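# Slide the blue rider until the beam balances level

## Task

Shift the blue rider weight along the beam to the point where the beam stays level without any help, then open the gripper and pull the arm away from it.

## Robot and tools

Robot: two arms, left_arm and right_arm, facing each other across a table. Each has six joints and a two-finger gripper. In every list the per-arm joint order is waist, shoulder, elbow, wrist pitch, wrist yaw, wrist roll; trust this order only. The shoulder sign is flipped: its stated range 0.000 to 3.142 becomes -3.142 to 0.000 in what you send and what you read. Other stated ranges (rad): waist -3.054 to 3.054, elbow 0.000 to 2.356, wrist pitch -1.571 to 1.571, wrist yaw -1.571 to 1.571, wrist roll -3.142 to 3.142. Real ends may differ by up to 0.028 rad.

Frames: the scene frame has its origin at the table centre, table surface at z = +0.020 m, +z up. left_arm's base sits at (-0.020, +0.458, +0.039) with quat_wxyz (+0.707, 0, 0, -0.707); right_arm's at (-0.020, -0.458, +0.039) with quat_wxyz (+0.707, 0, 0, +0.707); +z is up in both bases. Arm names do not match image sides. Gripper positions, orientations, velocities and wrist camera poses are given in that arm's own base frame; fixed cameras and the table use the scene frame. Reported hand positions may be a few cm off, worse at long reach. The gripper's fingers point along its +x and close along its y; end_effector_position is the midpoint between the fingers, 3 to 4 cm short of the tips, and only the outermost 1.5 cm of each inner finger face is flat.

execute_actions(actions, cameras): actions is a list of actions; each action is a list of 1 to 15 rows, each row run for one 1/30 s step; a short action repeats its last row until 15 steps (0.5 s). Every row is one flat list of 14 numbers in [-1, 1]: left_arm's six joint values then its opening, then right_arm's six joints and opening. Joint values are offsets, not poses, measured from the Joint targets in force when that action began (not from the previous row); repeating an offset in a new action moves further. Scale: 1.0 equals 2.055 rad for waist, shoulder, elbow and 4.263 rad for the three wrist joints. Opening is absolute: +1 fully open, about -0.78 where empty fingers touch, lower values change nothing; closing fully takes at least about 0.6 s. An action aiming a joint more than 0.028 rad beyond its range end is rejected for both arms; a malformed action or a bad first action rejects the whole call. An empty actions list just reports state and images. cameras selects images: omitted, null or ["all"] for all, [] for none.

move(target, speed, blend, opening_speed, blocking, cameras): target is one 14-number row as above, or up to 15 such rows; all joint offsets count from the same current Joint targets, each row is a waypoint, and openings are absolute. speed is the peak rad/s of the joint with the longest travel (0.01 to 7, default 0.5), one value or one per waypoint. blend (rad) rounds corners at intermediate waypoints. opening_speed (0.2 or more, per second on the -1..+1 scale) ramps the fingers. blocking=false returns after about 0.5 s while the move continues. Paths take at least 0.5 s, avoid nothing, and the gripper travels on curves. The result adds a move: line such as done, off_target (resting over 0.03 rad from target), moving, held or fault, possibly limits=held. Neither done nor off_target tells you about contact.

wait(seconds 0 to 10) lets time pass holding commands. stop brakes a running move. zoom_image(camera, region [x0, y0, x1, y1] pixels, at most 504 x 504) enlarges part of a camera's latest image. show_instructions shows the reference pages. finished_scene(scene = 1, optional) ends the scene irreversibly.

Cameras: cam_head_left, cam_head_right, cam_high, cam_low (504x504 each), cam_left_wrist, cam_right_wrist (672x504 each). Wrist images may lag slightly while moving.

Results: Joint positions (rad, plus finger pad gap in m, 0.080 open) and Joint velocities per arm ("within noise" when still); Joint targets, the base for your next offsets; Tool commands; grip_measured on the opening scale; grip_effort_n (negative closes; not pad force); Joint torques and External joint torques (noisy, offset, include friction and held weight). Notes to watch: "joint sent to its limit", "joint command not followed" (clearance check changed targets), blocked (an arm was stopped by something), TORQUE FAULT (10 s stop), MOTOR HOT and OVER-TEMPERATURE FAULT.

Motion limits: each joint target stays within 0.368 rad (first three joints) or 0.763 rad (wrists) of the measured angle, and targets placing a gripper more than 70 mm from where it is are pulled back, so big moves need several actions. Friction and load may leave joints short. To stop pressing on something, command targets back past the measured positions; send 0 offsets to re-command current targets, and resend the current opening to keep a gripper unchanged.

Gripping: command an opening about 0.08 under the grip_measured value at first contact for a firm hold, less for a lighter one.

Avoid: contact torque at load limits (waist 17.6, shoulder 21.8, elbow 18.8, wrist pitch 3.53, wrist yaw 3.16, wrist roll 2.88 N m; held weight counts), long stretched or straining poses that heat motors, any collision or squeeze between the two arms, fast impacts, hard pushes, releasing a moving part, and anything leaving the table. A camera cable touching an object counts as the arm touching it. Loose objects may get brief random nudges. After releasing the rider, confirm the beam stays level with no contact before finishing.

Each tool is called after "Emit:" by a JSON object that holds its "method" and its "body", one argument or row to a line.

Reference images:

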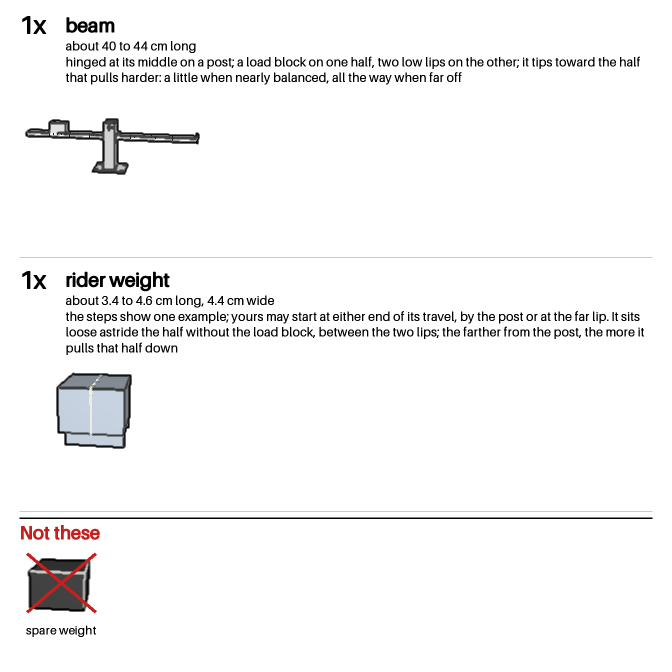

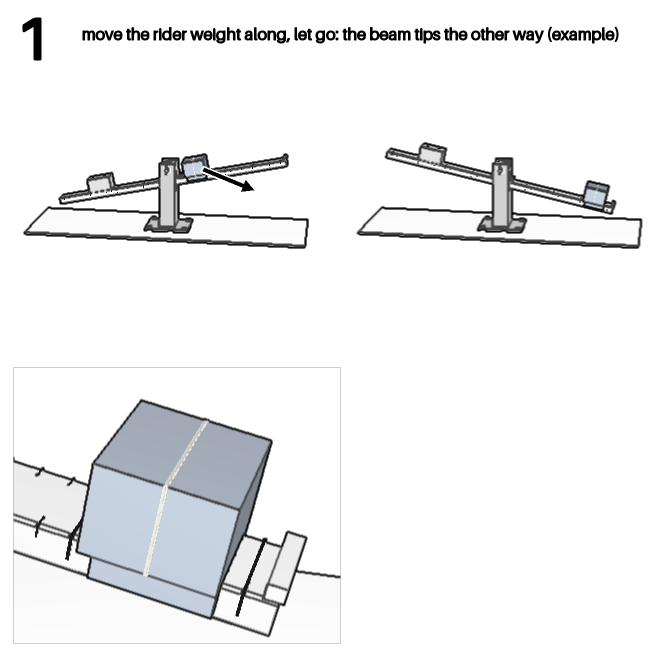

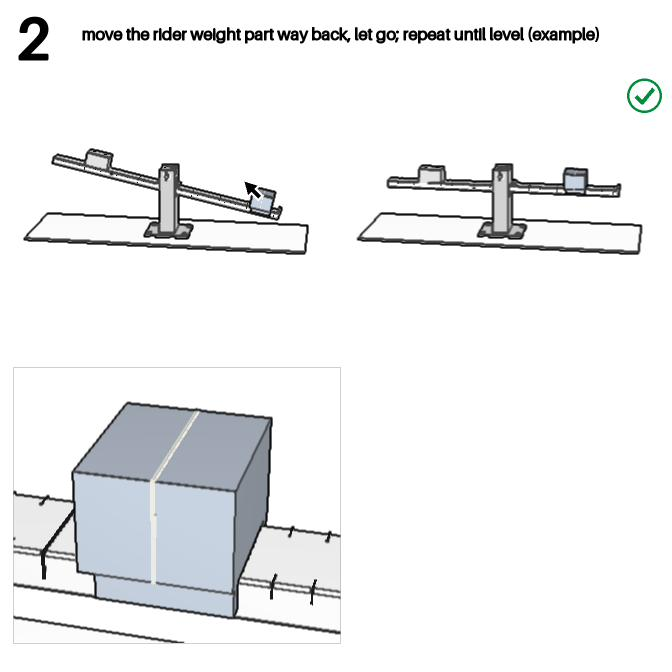

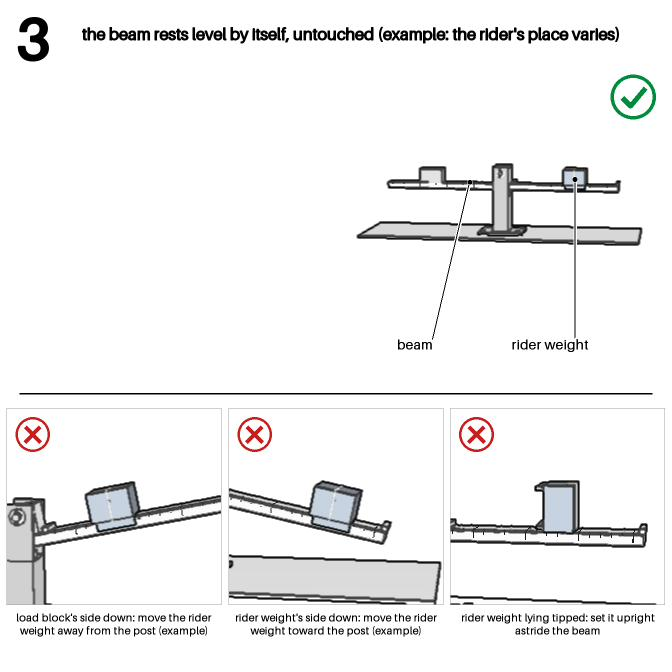

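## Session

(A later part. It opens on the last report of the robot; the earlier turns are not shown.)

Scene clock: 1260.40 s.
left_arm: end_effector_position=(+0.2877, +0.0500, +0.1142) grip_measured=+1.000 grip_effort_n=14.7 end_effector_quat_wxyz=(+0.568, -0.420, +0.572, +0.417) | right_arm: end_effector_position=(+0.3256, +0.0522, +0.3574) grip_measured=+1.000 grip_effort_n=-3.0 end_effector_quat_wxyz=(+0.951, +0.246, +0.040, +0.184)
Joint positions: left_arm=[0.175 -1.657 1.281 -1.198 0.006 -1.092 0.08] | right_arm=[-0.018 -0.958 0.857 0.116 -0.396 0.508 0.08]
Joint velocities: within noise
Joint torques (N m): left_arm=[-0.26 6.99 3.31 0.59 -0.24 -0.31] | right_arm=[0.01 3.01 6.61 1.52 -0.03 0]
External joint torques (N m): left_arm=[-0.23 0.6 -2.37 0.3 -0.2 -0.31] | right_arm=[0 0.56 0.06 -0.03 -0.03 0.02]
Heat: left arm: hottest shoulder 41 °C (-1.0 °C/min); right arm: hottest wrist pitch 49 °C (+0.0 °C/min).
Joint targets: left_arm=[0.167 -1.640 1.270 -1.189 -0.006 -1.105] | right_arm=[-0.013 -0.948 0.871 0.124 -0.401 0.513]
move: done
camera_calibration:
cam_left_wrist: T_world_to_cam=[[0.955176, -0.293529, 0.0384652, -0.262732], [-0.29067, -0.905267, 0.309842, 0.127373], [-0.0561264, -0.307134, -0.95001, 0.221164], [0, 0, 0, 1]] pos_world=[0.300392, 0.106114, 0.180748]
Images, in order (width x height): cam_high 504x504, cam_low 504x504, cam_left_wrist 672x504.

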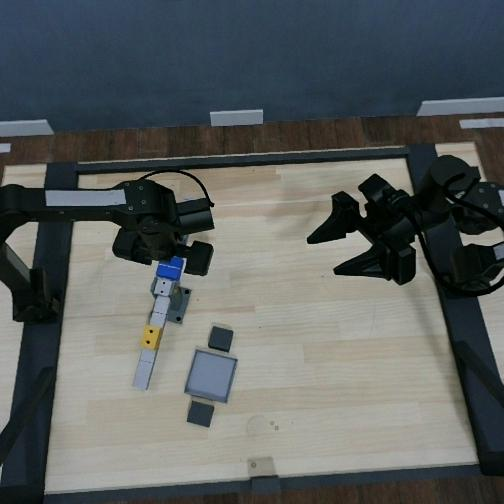

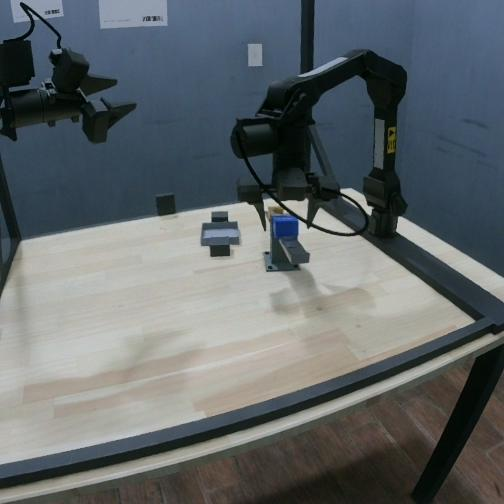

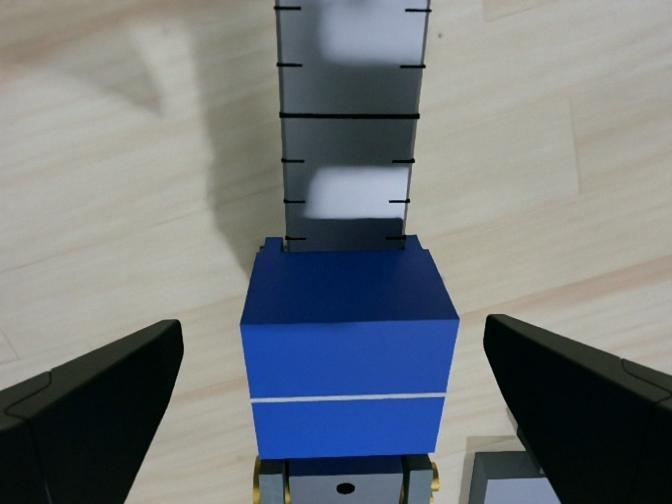

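Emit:
{"method": "move", "body": {
  "target": [
    [0, 0, 0.0175, 0, 0, 0, 0.6, 0, 0, 0, 0, 0, 0, 1.0],
    [0, -0.01294, 0.0256, -0.0034, 0, 0, 0.377, 0, 0, 0, 0, 0, 0, 1.0]
  ],
  "speed": 0.1,
  "opening_speed": 1.0,
  "cameras": ["cam_left_wrist", "cam_low"]
}}

Emit:
{"method": "zoom_image", "body": {
  "camera": "cam_left_wrist",
  "region": [180, 200, 500, 500]
}}

Emit:
{"method": "zoom_image", "body": {
  "camera": "cam_low",
  "region": [230, 150, 350, 300]
}}

Scene clock: 1290.47 s.
left_arm: end_effector_position=(+0.2899, +0.0504, +0.1151) grip_measured=+0.381 grip_effort_n=-15.1 end_effector_quat_wxyz=(+0.568, -0.420, +0.572, +0.417) | right_arm: end_effector_position=(+0.3256, +0.0522, +0.3574) grip_measured=+1.000 grip_effort_n=-3.0 end_effector_quat_wxyz=(+0.951, +0.246, +0.040, +0.184)
Joint positions: left_arm=[0.175 -1.666 1.295 -1.204 0.006 -1.092 0.052] | right_arm=[-0.018 -0.958 0.857 0.116 -0.396 0.508 0.08]
Joint velocities: within noise
Joint torques (N m): left_arm=[-0.24 5.19 7.42 0.04 -0.23 -0.31] | right_arm=[-0.06 3.01 6.66 1.51 -0.05 -0.01]
External joint torques (N m): left_arm=[-0.22 -1.29 1.71 -0.27 -0.19 -0.31] | right_arm=[-0.08 0.51 0.04 -0.06 -0.05 0.01]
Heat: left arm: hottest shoulder 40 °C (-2.0 °C/min); right arm: hottest wrist pitch 49 °C (+0.0 °C/min).
Joint targets: left_arm=[0.167 -1.667 1.323 -1.203 -0.006 -1.105] | right_arm=[-0.013 -0.948 0.871 0.124 -0.401 0.513]
move: done
camera_calibration:
cam_left_wrist: T_world_to_cam=[[0.955237, -0.293513, 0.0370439, -0.264609], [-0.290175, -0.905179, 0.310563, 0.127836], [-0.0576227, -0.30741, -0.949831, 0.222719], [0, 0, 0, 1]] pos_world=[0.302692, 0.106514, 0.181647]
Images, in order (width x height): cam_low 504x504, cam_left_wrist 672x504.

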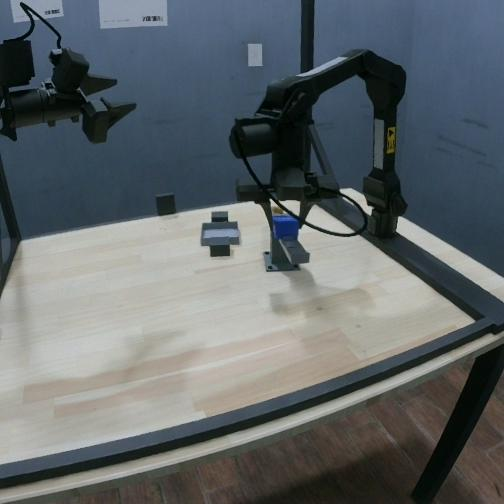

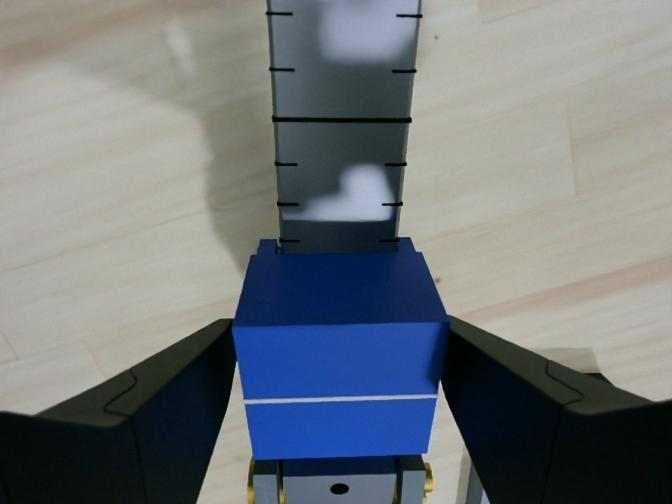

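Scaled by 1.575.

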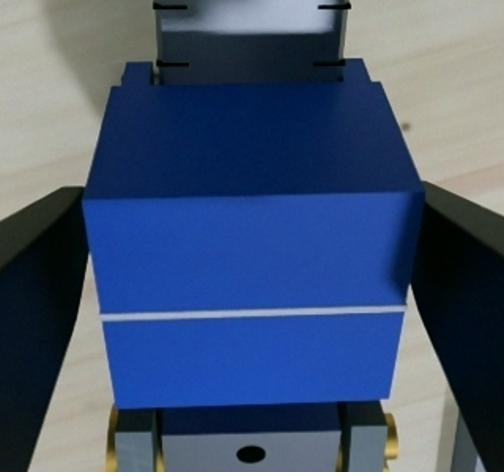

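Scaled by 3.360.

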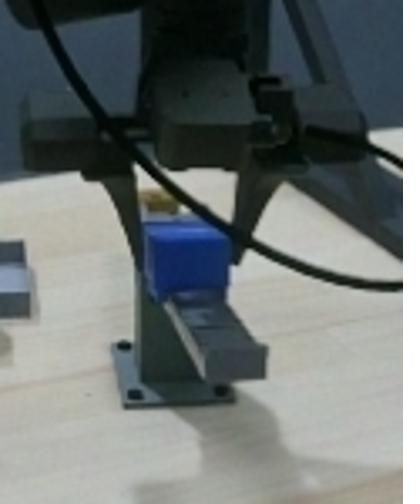

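Emit:
{"method": "move", "body": {
  "target": [0, 0, 0, 0, 0, 0, 0.18, 0, 0, 0, 0, 0, 0, 1.0],
  "opening_speed": 0.25,
  "cameras": ["cam_left_wrist", "cam_low", "cam_high"]
}}

Emit:
{"method": "zoom_image", "body": {
  "camera": "cam_left_wrist",
  "region": [180, 200, 500, 500]
}}

Scene clock: 1363.07 s.
left_arm: end_effector_position=(+0.2900, +0.0499, +0.1151) grip_measured=+0.191 grip_effort_n=-50.9 end_effector_quat_wxyz=(+0.568, -0.419, +0.573, +0.417) | right_arm: end_effector_position=(+0.3256, +0.0522, +0.3574) grip_measured=+1.000 grip_effort_n=-3.0 end_effector_quat_wxyz=(+0.951, +0.246, +0.040, +0.184)
Joint positions: left_arm=[0.173 -1.666 1.295 -1.204 0.006 -1.092 0.044] | right_arm=[-0.018 -0.958 0.857 0.116 -0.396 0.508 0.08]
Joint velocities: within noise
Joint torques (N m): left_arm=[-0.22 5.19 7.36 0.07 -0.23 -0.31] | right_arm=[0.01 2.97 6.61 1.52 -0.04 -0.05]
External joint torques (N m): left_arm=[-0.17 -1.27 1.67 -0.22 -0.19 -0.31] | right_arm=[0.01 0.59 0.12 -0.02 -0.05 -0.03]
Heat: left arm: hottest shoulder 38 °C (-1.0 °C/min); right arm: hottest wrist pitch 50 °C (+1.0 °C/min). Fold the right arm in close to its base, or ease its load, before you think long.
Joint targets: left_arm=[0.167 -1.667 1.323 -1.203 -0.006 -1.105] | right_arm=[-0.013 -0.948 0.871 0.124 -0.401 0.513]
MOTOR HOT: the wrist pitch of the right arm reports 50 °C; the controller stops that arm at 95 °C. To cool a motor, set the load down, stop pushing, or move to a pose that needs little force.
move: done
camera_calibration:
cam_left_wrist: T_world_to_cam=[[0.95479, -0.294955, 0.0371056, -0.264643], [-0.291563, -0.904745, 0.310529, 0.127912], [-0.0580209, -0.307308, -0.94984, 0.222719], [0, 0, 0, 1]] pos_world=[0.302896, 0.106114, 0.181647]
Images, in order (width x height): cam_high 504x504, cam_low 504x504, cam_left_wrist 672x504.

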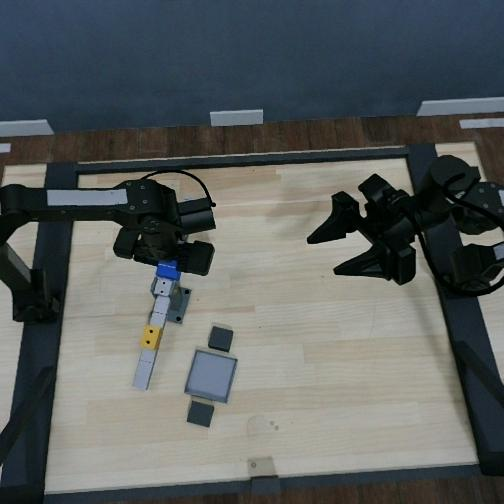

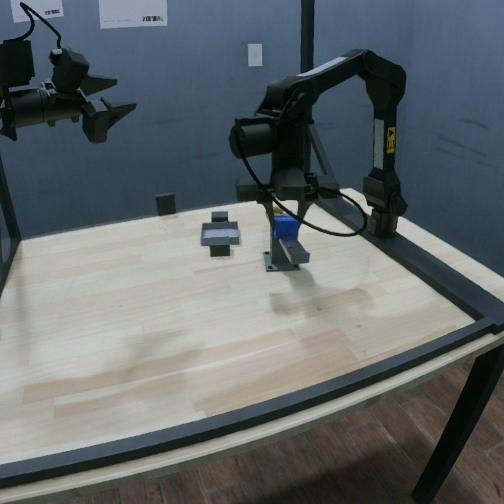

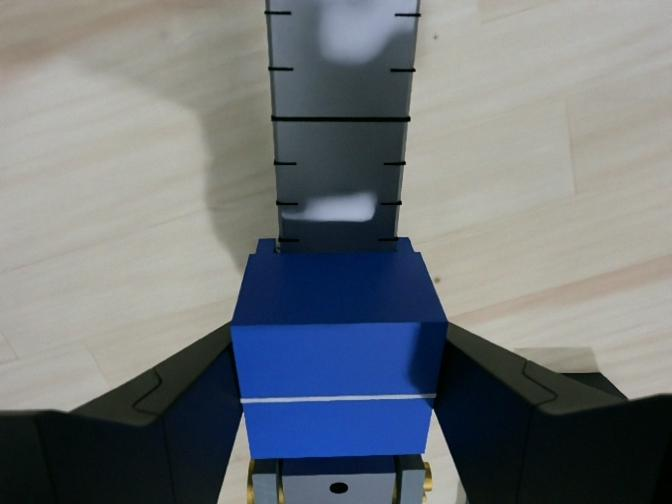

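Scaled by 1.575.

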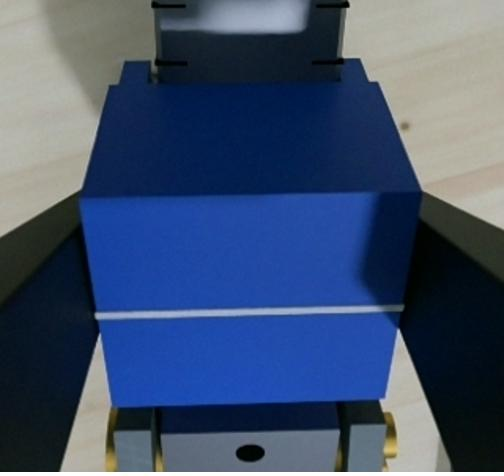

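Emit:
{"method": "execute_actions", "body": {
  "actions": [],
  "cameras": ["cam_high", "cam_low", "cam_left_wrist"]
}}

Scene clock: 1421.50 s.
left_arm: end_effector_position=(+0.2900, +0.0499, +0.1151) grip_measured=+0.191 grip_effort_n=-52.3 end_effector_quat_wxyz=(+0.568, -0.419, +0.573, +0.417) | right_arm: end_effector_position=(+0.3256, +0.0522, +0.3574) grip_measured=+1.000 grip_effort_n=-3.0 end_effector_quat_wxyz=(+0.951, +0.246, +0.040, +0.184)
Joint positions: left_arm=[0.173 -1.666 1.295 -1.204 0.006 -1.092 0.044] | right_arm=[-0.018 -0.958 0.857 0.116 -0.396 0.508 0.08]
Joint velocities: within noise
Joint torques (N m): left_arm=[-0.23 5.22 7.37 0.06 -0.23 -0.31] | right_arm=[0.01 3.05 6.63 1.5 -0.05 -0.03]
External joint torques (N m): left_arm=[-0.24 -1.19 1.67 -0.26 -0.18 -0.31] | right_arm=[-0.01 0.65 0.14 -0.03 -0.05 -0.01]
Heat: left arm: hottest shoulder 38 °C (+0.0 °C/min); right arm: hottest wrist pitch 50 °C (+0.0 °C/min). Fold the right arm in close to its base, or ease its load, before you think long.
Joint targets: left_arm=[0.167 -1.667 1.323 -1.203 -0.006 -1.105] | right_arm=[-0.013 -0.948 0.871 0.124 -0.401 0.513]
Tool commands: left_gripper/opening=+0.18 right_gripper/opening=+1.0
MOTOR HOT: still on. The wrist pitch of the right arm reports 50 °C.
camera_calibration:
cam_left_wrist: T_world_to_cam=[[0.95479, -0.294955, 0.0371056, -0.264643], [-0.291563, -0.904745, 0.310529, 0.127912], [-0.0580209, -0.307308, -0.94984, 0.222719], [0, 0, 0, 1]] pos_world=[0.302896, 0.106114, 0.181647]
Images, in order (width x height): cam_high 504x504, cam_low 504x504, cam_left_wrist 672x504.

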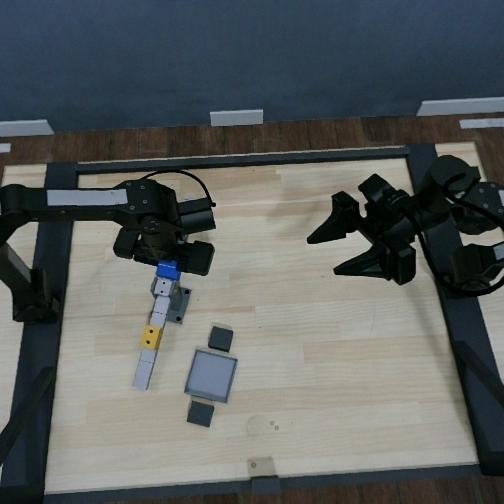

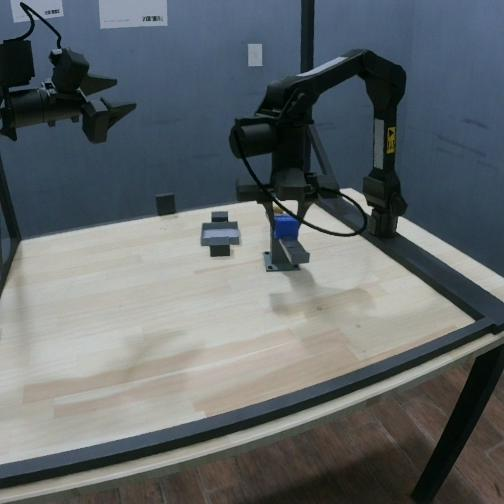

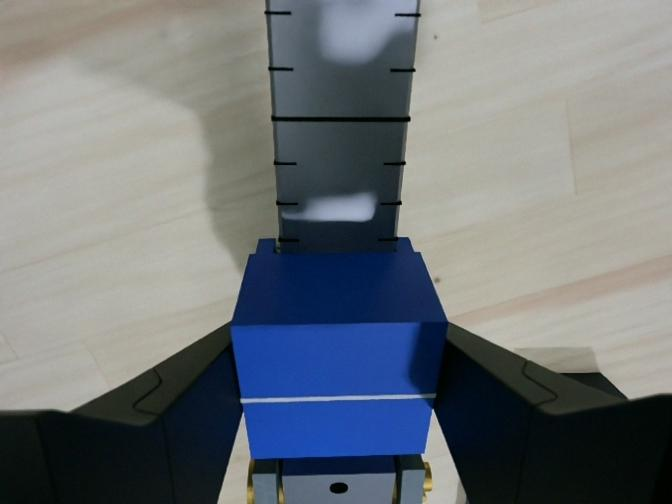

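Emit:
{"method": "move", "body": {
  "target": [
    [0.0528, -0.04041, 0.03192, -0.00781, 0.02334, 0.03033, 0.18, 0,0,0,0,0,0,1.0],
    [0.09781, -0.09102, 0.07995, -0.02299, 0.04007, 0.05388, 0.18, 0,0,0,0,0,0,1.0]
  ],
  "speed": 0.12,
  "blend": [0.05, 0],
  "cameras": ["cam_high", "cam_low", "cam_left_wrist"]
}}

Scene clock: 1433.43 s.
left_arm: end_effector_position=(+0.3031, +0.0899, +0.1049) grip_measured=+0.191 grip_effort_n=-52.3 end_effector_quat_wxyz=(+0.509, -0.462, +0.625, +0.370) | right_arm: end_effector_position=(+0.3256, +0.0522, +0.3574) grip_measured=+1.000 grip_effort_n=-3.0 end_effector_quat_wxyz=(+0.951, +0.246, +0.040, +0.184)
Joint positions: left_arm=[0.368 -1.85 1.459 -1.305 0.168 -0.888 0.044] | right_arm=[-0.018 -0.958 0.857 0.116 -0.396 0.508 0.08]
Joint velocities: within noise
Joint torques (N m): left_arm=[0.15 5.87 7.13 0.11 0.12 0.24] | right_arm=[-0.07 3 6.86 1.5 -0.04 0]
External joint torques (N m): left_arm=[0.17 -1.67 1.71 0.01 0.06 0.24] | right_arm=[-0.08 0.58 0.33 -0.04 -0.04 0.02]
Heat: left arm: hottest shoulder 37 °C (-1.0 °C/min); right arm: hottest wrist pitch 50 °C (+0.0 °C/min). Fold the right arm in close to its base, or ease its load, before you think long.
Joint targets: left_arm=[0.368 -1.854 1.487 -1.301 0.165 -0.875] | right_arm=[-0.013 -0.948 0.871 0.124 -0.401 0.513]
MOTOR HOT: still on. The wrist pitch of the right arm reports 50 °C.
move: done
camera_calibration:
cam_left_wrist: T_world_to_cam=[[0.957355, -0.285523, 0.0441385, -0.267295], [-0.269179, -0.825996, 0.49525, 0.137832], [-0.104947, -0.486012, -0.867628, 0.247747], [0, 0, 0, 1]] pos_world=[0.318998, 0.157938, 0.158489]
Images, in order (width x height): cam_high 504x504, cam_low 504x504, cam_left_wrist 672x504.

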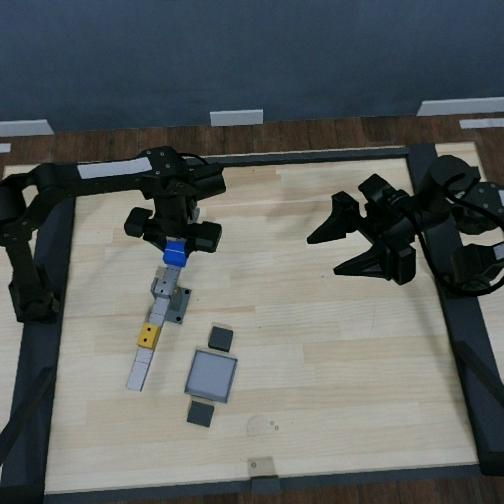

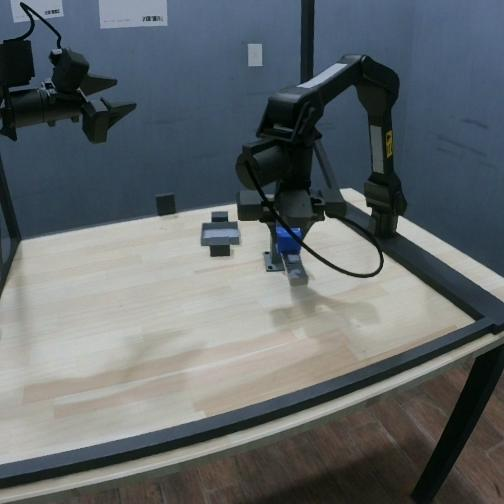

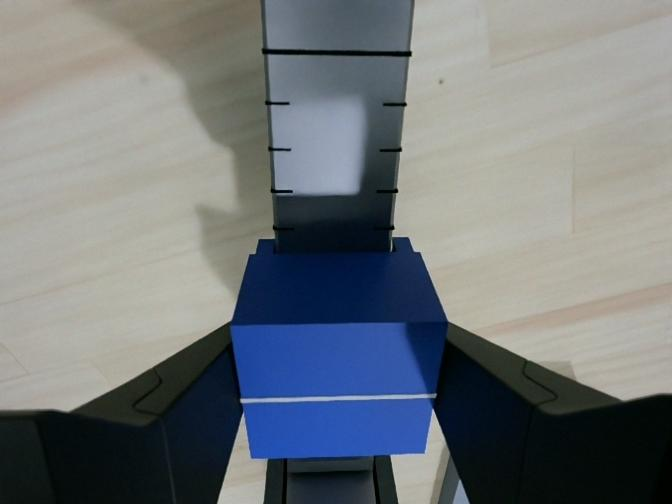

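Emit:
{"method": "zoom_image", "body": {
  "camera": "cam_high",
  "region": [100, 300, 200, 400]
}}

Emit:
{"method": "zoom_image", "body": {
  "camera": "cam_low",
  "region": [250, 200, 350, 300]
}}

Scaled by 5.040.

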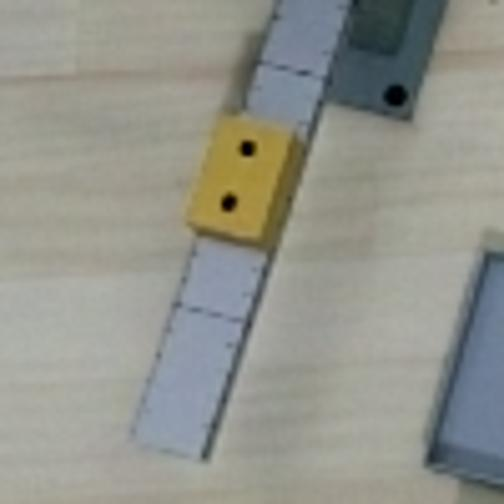

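Scaled by 5.040.

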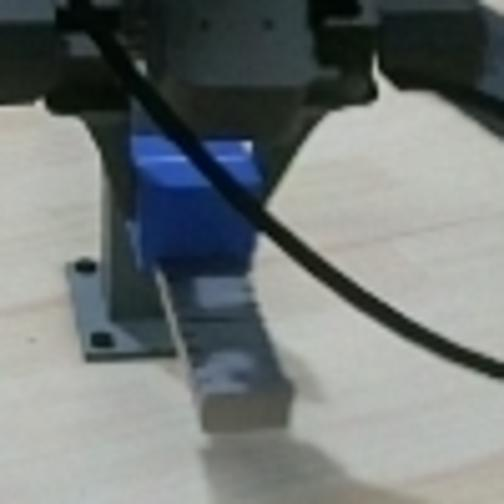

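Emit:
{"method": "zoom_image", "body": {
  "camera": "cam_low",
  "region": [270, 225, 325, 290]
}}

Emit:
{"method": "zoom_image", "body": {
  "camera": "cam_left_wrist",
  "region": [230, 30, 450, 280]
}}

Scaled by 7.754.

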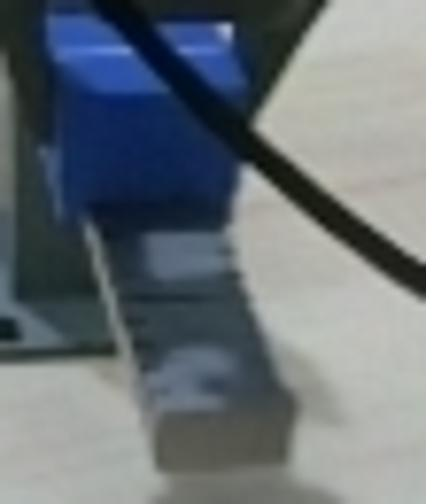

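Scaled by 2.016.

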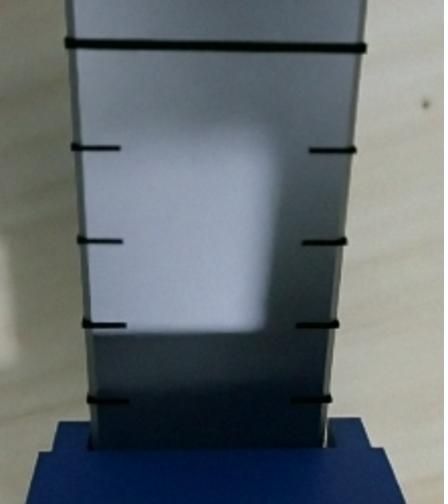

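Emit:
{"method": "move", "body": {
  "target": [0.00642, -0.00326, 0.00516, -0.00094, 0, 0.0031, 0.18, 0,0,0,0,0,0,1.0],
  "speed": 0.05,
  "cameras": ["cam_high", "cam_low", "cam_left_wrist"]
}}

Emit:
{"method": "zoom_image", "body": {
  "camera": "cam_low",
  "region": [270, 225, 325, 290]
}}

Emit:
{"method": "zoom_image", "body": {
  "camera": "cam_left_wrist",
  "region": [230, 30, 450, 280]
}}

Scene clock: 1566.50 s.
left_arm: end_effector_position=(+0.3038, +0.0920, +0.1052) grip_measured=+0.191 grip_effort_n=-52.3 end_effector_quat_wxyz=(+0.511, -0.459, +0.627, +0.368) | right_arm: end_effector_position=(+0.3256, +0.0522, +0.3574) grip_measured=+1.000 grip_effort_n=-3.5 end_effector_quat_wxyz=(+0.951, +0.246, +0.040, +0.184)
Joint positions: left_arm=[0.373 -1.856 1.468 -1.31 0.167 -0.874 0.044] | right_arm=[-0.018 -0.958 0.857 0.116 -0.396 0.508 0.08]
Joint velocities: within noise
Joint torques (N m): left_arm=[0.2 5.88 7.32 0.13 0.12 0.26] | right_arm=[0.08 3.13 6.64 1.51 -0.04 -0.02]
External joint torques (N m): left_arm=[0.24 -1.82 1.81 0.02 0.05 0.26] | right_arm=[0.05 0.71 0.12 -0.03 -0.04 0.01]
Heat: left arm: hottest elbow 39 °C (+0.0 °C/min); right arm: hottest wrist pitch 50 °C (+0.0 °C/min). Fold the right arm in close to its base, or ease its load, before you think long.
Joint targets: left_arm=[0.381 -1.860 1.498 -1.305 0.165 -0.862] | right_arm=[-0.013 -0.948 0.871 0.124 -0.401 0.513]
MOTOR HOT: still on. The wrist pitch of the right arm reports 50 °C.
move: done
camera_calibration:
cam_left_wrist: T_world_to_cam=[[0.954697, -0.294191, 0.0447887, -0.265898], [-0.277007, -0.823579, 0.49496, 0.141772], [-0.108726, -0.484943, -0.867761, 0.250128], [0, 0, 0, 1]] pos_world=[0.320319, 0.159834, 0.158789]
Images, in order (width x height): cam_high 504x504, cam_low 504x504, cam_left_wrist 672x504.

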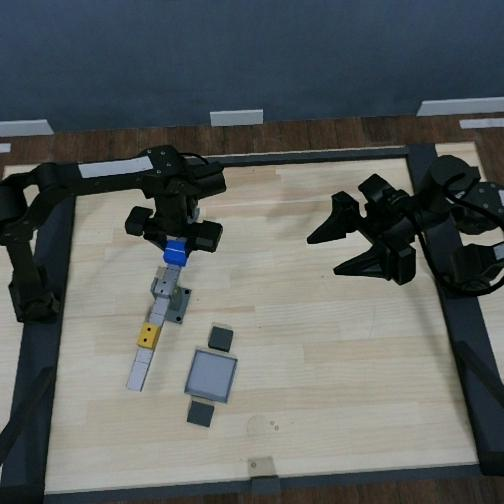

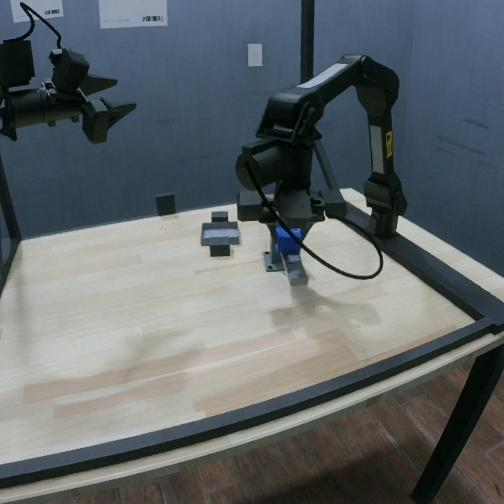

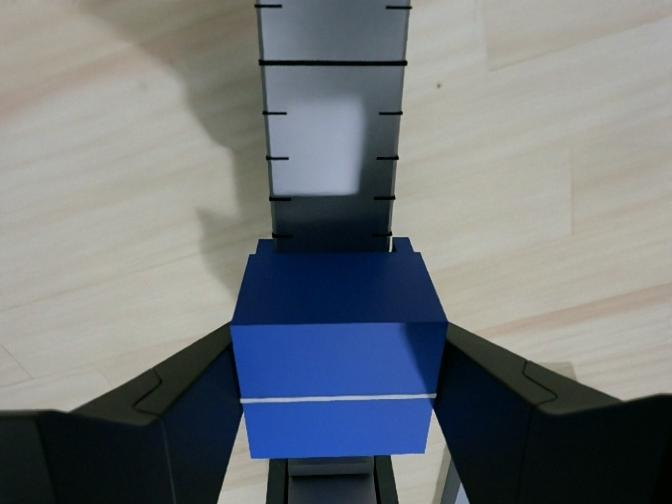

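Scaled by 7.754.

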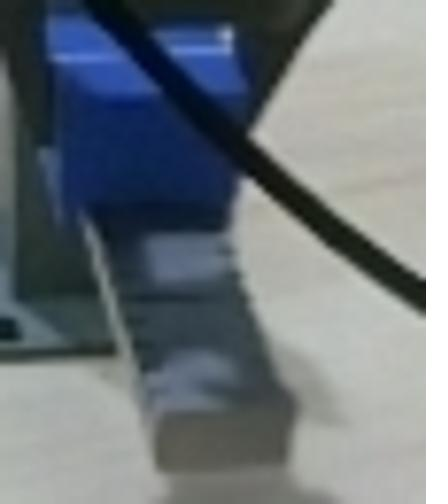

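Scaled by 2.016.

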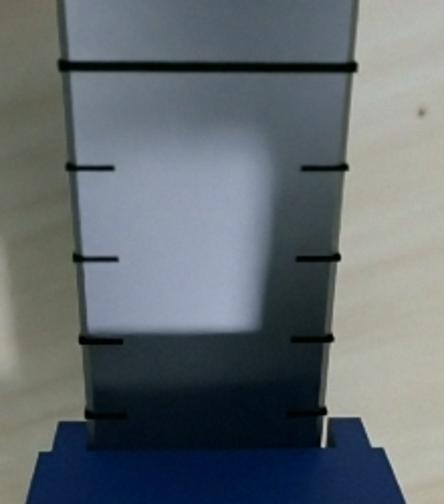

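Emit:
{"method": "move", "body": {
  "target": [0.0053, -0.00209, 0.00271, -0.0003, 0, 0.00256, 0.18, 0,0,0,0,0,0,1.0],
  "speed": 0.05,
  "cameras": ["cam_low", "cam_left_wrist"]
}}

Emit:
{"method": "zoom_image", "body": {
  "camera": "cam_left_wrist",
  "region": [230, 30, 450, 280]
}}

Emit:
{"method": "zoom_image", "body": {
  "camera": "cam_low",
  "region": [270, 225, 325, 290]
}}

Scene clock: 1588.00 s.
left_arm: end_effector_position=(+0.3048, +0.0953, +0.1056) grip_measured=+0.191 grip_effort_n=-52.3 end_effector_quat_wxyz=(+0.513, -0.460, +0.626, +0.366) | right_arm: end_effector_position=(+0.3256, +0.0522, +0.3574) grip_measured=+1.000 grip_effort_n=-3.5 end_effector_quat_wxyz=(+0.951, +0.246, +0.040, +0.184)
Joint positions: left_arm=[0.382 -1.861 1.476 -1.31 0.168 -0.863 0.044] | right_arm=[-0.018 -0.958 0.857 0.116 -0.396 0.508 0.08]
Joint velocities: within noise
Joint torques (N m): left_arm=[0.26 5.98 7.17 0.07 0.11 0.25] | right_arm=[-0.05 3.01 6.75 1.5 -0.03 -0.04]
External joint torques (N m): left_arm=[0.27 -1.74 1.69 -0.03 0.05 0.25] | right_arm=[-0.04 0.61 0.23 -0.04 -0.04 -0.02]
Heat: left arm: hottest shoulder 38 °C (+1.0 °C/min); right arm: hottest wrist pitch 50 °C (+0.0 °C/min). Fold the right arm in close to its base, or ease its load, before you think long.
Joint targets: left_arm=[0.392 -1.865 1.503 -1.306 0.165 -0.851] | right_arm=[-0.013 -0.948 0.871 0.124 -0.401 0.513]
MOTOR HOT: still on. The wrist pitch of the right arm reports 50 °C.
move: done
camera_calibration:
cam_left_wrist: T_world_to_cam=[[0.9541, -0.295221, 0.0503674, -0.26624], [-0.28069, -0.822839, 0.494114, 0.14571], [-0.104428, -0.485572, -0.867937, 0.250914], [0, 0, 0, 1]] pos_world=[0.321122, 0.163133, 0.15919]
Images, in order (width x height): cam_low 504x504, cam_left_wrist 672x504.

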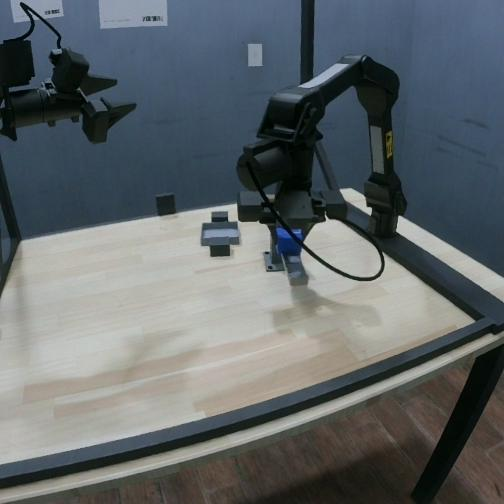

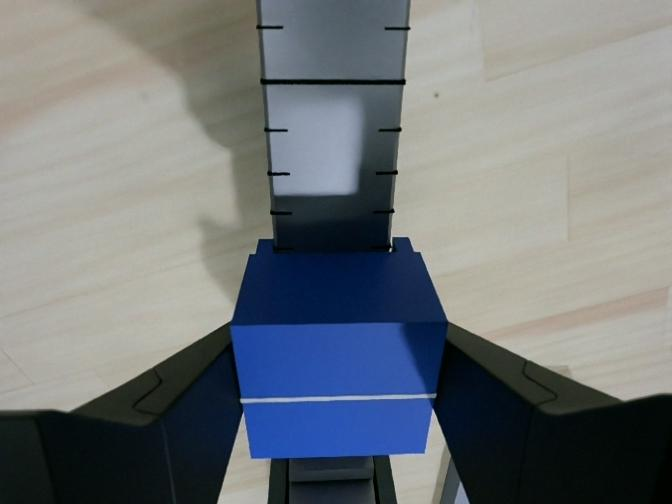

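Scaled by 2.016.

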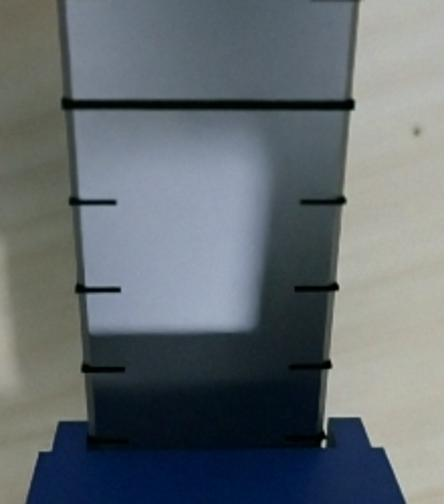

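Scaled by 7.754.

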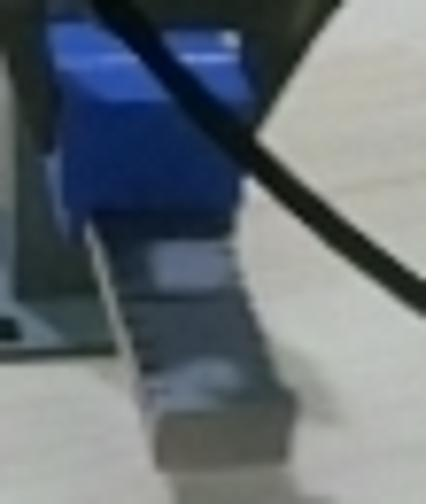

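Emit:
{"method": "move", "body": {
  "target": [0, 0, 0, 0, 0, 0, 0.27, 0,0,0,0,0,0,1.0],
  "speed": 0.05,
  "opening_speed": 0.2,
  "cameras": ["cam_high", "cam_low", "cam_left_wrist"]
}}

Emit:
{"method": "zoom_image", "body": {
  "camera": "cam_low",
  "region": [250, 200, 350, 300]
}}

Emit:
{"method": "zoom_image", "body": {
  "camera": "cam_high",
  "region": [100, 300, 200, 400]
}}

Scene clock: 1595.87 s.
left_arm: end_effector_position=(+0.3041, +0.0972, +0.1049) grip_measured=+0.266 grip_effort_n=15.6 end_effector_quat_wxyz=(+0.515, -0.454, +0.627, +0.367) | right_arm: end_effector_position=(+0.3256, +0.0522, +0.3574) grip_measured=+1.000 grip_effort_n=-3.0 end_effector_quat_wxyz=(+0.951, +0.246, +0.040, +0.184)
Joint positions: left_arm=[0.384 -1.863 1.476 -1.31 0.158 -0.852 0.047] | right_arm=[-0.018 -0.958 0.857 0.116 -0.396 0.508 0.08]
Joint velocities: within noise
Joint torques (N m): left_arm=[0.12 6.17 7.06 0.06 0.11 0.21] | right_arm=[-0.13 2.99 6.69 1.52 -0.04 -0.02]
External joint torques (N m): left_arm=[0.11 -1.54 1.6 -0.04 0.04 0.22] | right_arm=[-0.18 0.47 0.11 -0.04 -0.03 0]
Heat: left arm: hottest elbow 38 °C (-1.0 °C/min); right arm: hottest wrist pitch 50 °C (+0.0 °C/min). Fold the right arm in close to its base, or ease its load, before you think long.
Joint targets: left_arm=[0.392 -1.865 1.503 -1.306 0.165 -0.851] | right_arm=[-0.013 -0.948 0.871 0.124 -0.401 0.513]
MOTOR HOT: still on. The wrist pitch of the right arm reports 50 °C.
move: done
camera_calibration:
cam_left_wrist: T_world_to_cam=[[0.951149, -0.305484, 0.0446568, -0.262422], [-0.287616, -0.824205, 0.487815, 0.150352], [-0.112214, -0.476829, -0.871804, 0.253077], [0, 0, 0, 1]] pos_world=[0.321245, 0.16443, 0.159008]
Images, in order (width x height): cam_high 504x504, cam_low 504x504, cam_left_wrist 672x504.

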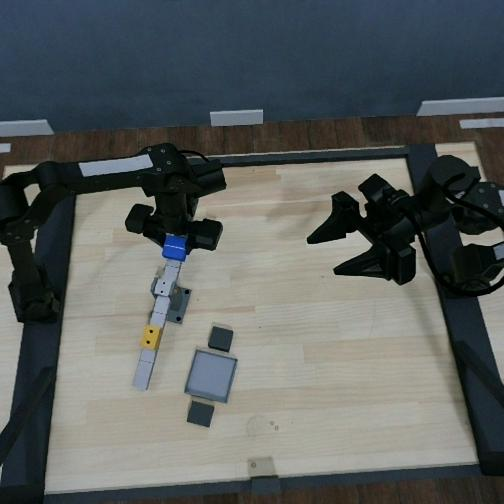

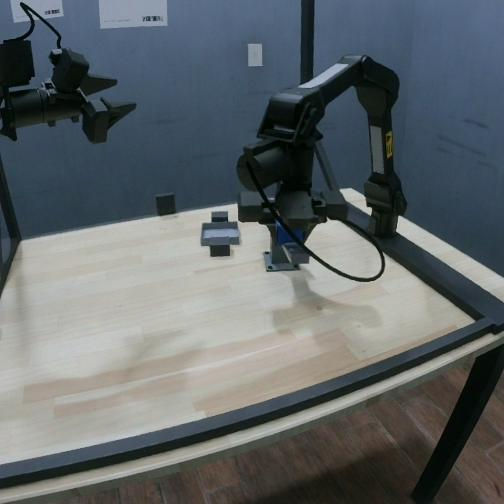

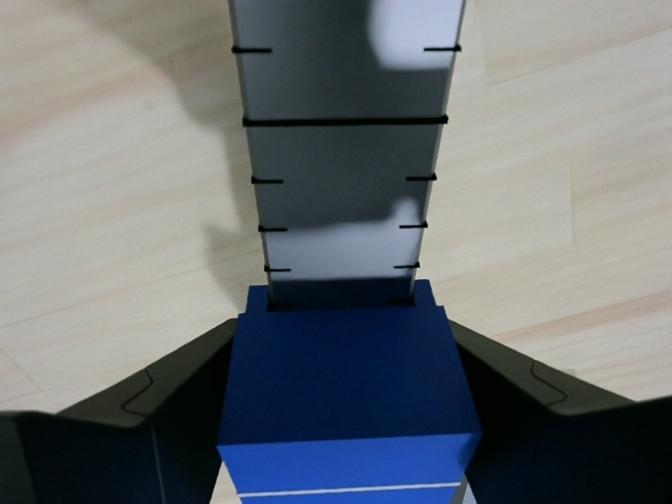

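Scaled by 5.040.

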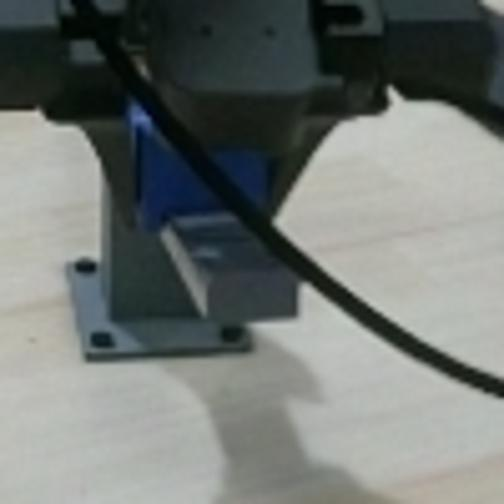

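Scaled by 5.040.

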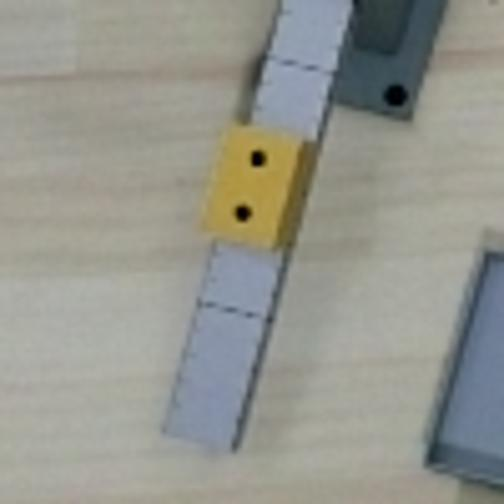

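Emit:
{"method": "zoom_image", "body": {
  "camera": "cam_left_wrist",
  "region": [200, 200, 480, 480]
}}

Scaled by 1.800.

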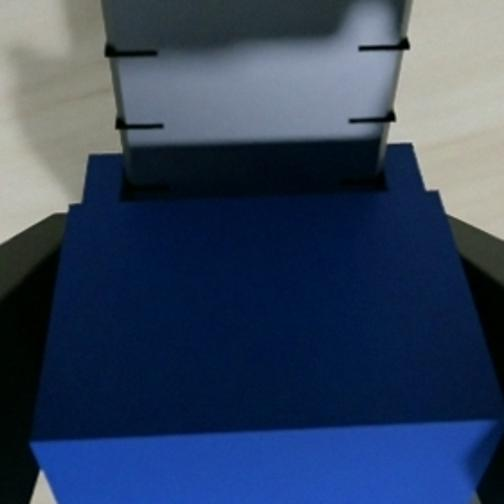

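Emit:
{"method": "move", "body": {
  "target": [
    [0, 0, 0, 0, 0, 0, 0.42, 0,0,0,0,0,0,1.0],
    [-0.05353, 0.07309, -0.05596, 0.01809, -0.04007, -0.03338, 0.42, 0,0,0,0,0,0,1.0],
    [-0.05353, 0.07309, -0.05596, 0.01809, -0.04007, -0.03338, 0.19, 0,0,0,0,0,0,1.0]
  ],
  "speed": 0.2,
  "opening_speed": 0.4,
  "cameras": ["cam_high", "cam_low", "cam_left_wrist"]
}}

Scene clock: 1688.47 s.
left_arm: end_effector_position=(+0.3012, +0.0875, +0.1225) grip_measured=+0.198 grip_effort_n=-37.4 end_effector_quat_wxyz=(+0.570, -0.420, +0.571, +0.416) | right_arm: end_effector_position=(+0.3256, +0.0522, +0.3574) grip_measured=+1.000 grip_effort_n=-3.0 end_effector_quat_wxyz=(+0.951, +0.246, +0.040, +0.184)
Joint positions: left_arm=[0.285 -1.732 1.399 -1.238 0.006 -0.98 0.044] | right_arm=[-0.018 -0.958 0.857 0.116 -0.396 0.508 0.08]
Joint velocities: within noise
Joint torques (N m): left_arm=[-0.12 7.53 3.29 0.57 -0.22 -0.3] | right_arm=[0.06 2.99 6.67 1.48 -0.02 -0.03]
External joint torques (N m): left_arm=[-0.08 0.53 -2.48 0.24 -0.18 -0.3] | right_arm=[0.05 0.57 0.19 -0.05 -0.02 0]
Heat: left arm: hottest elbow 39 °C (+0.0 °C/min); right arm: hottest wrist pitch 51 °C (+0.0 °C/min). Fold the right arm in close to its base, or ease its load, before you think long.
Joint targets: left_arm=[0.282 -1.715 1.388 -1.229 -0.006 -0.993] | right_arm=[-0.013 -0.948 0.871 0.124 -0.401 0.513]
MOTOR HOT: still on. The wrist pitch of the right arm reports 51 °C.
move: done
camera_calibration:
cam_left_wrist: T_world_to_cam=[[0.954587, -0.294993, 0.041754, -0.264981], [-0.293159, -0.905032, 0.308181, 0.163644], [-0.0531226, -0.306426, -0.950411, 0.240442], [0, 0, 0, 1]] pos_world=[0.313694, 0.143613, 0.189151]
Images, in order (width x height): cam_high 504x504, cam_low 504x504, cam_left_wrist 672x504.

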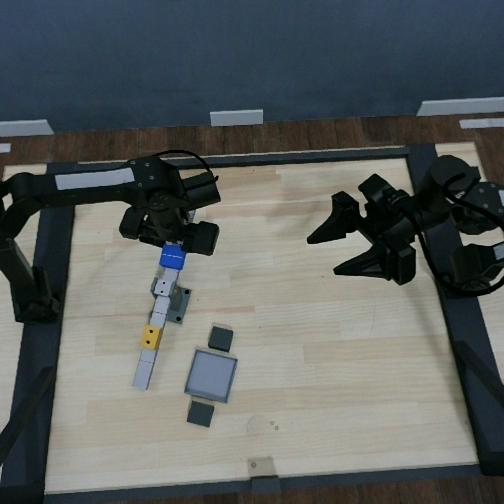

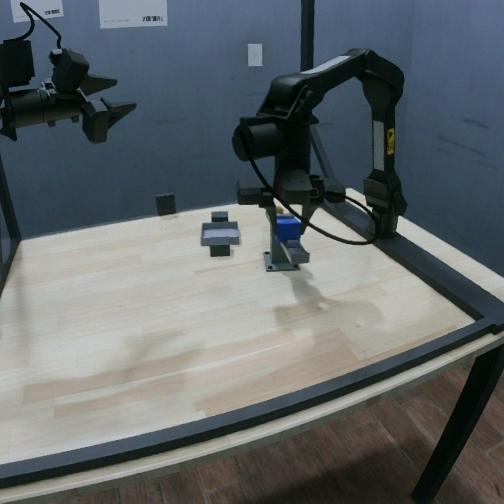

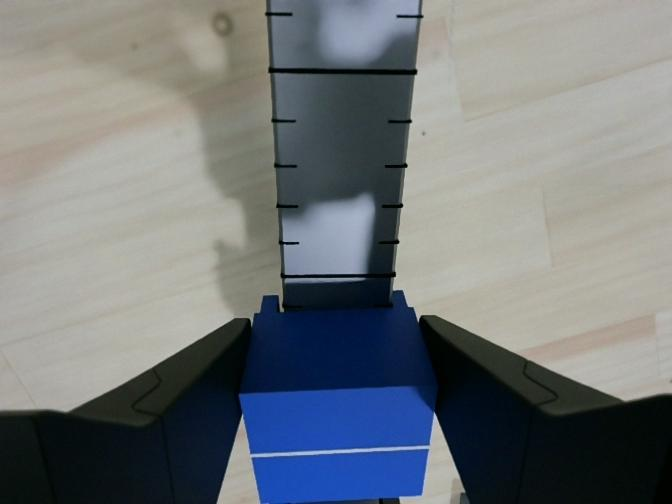

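Emit:
{"method": "zoom_image", "body": {
  "camera": "cam_left_wrist",
  "region": [230, 220, 450, 470]
}}

Scaled by 2.016.

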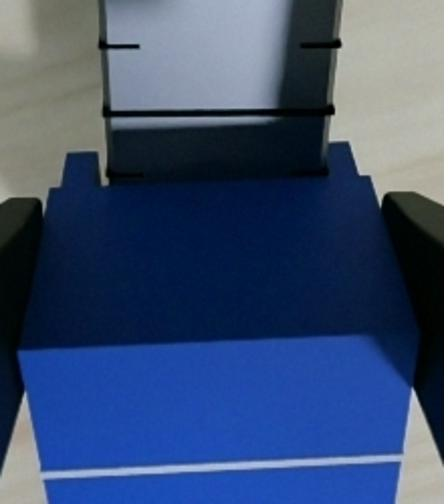

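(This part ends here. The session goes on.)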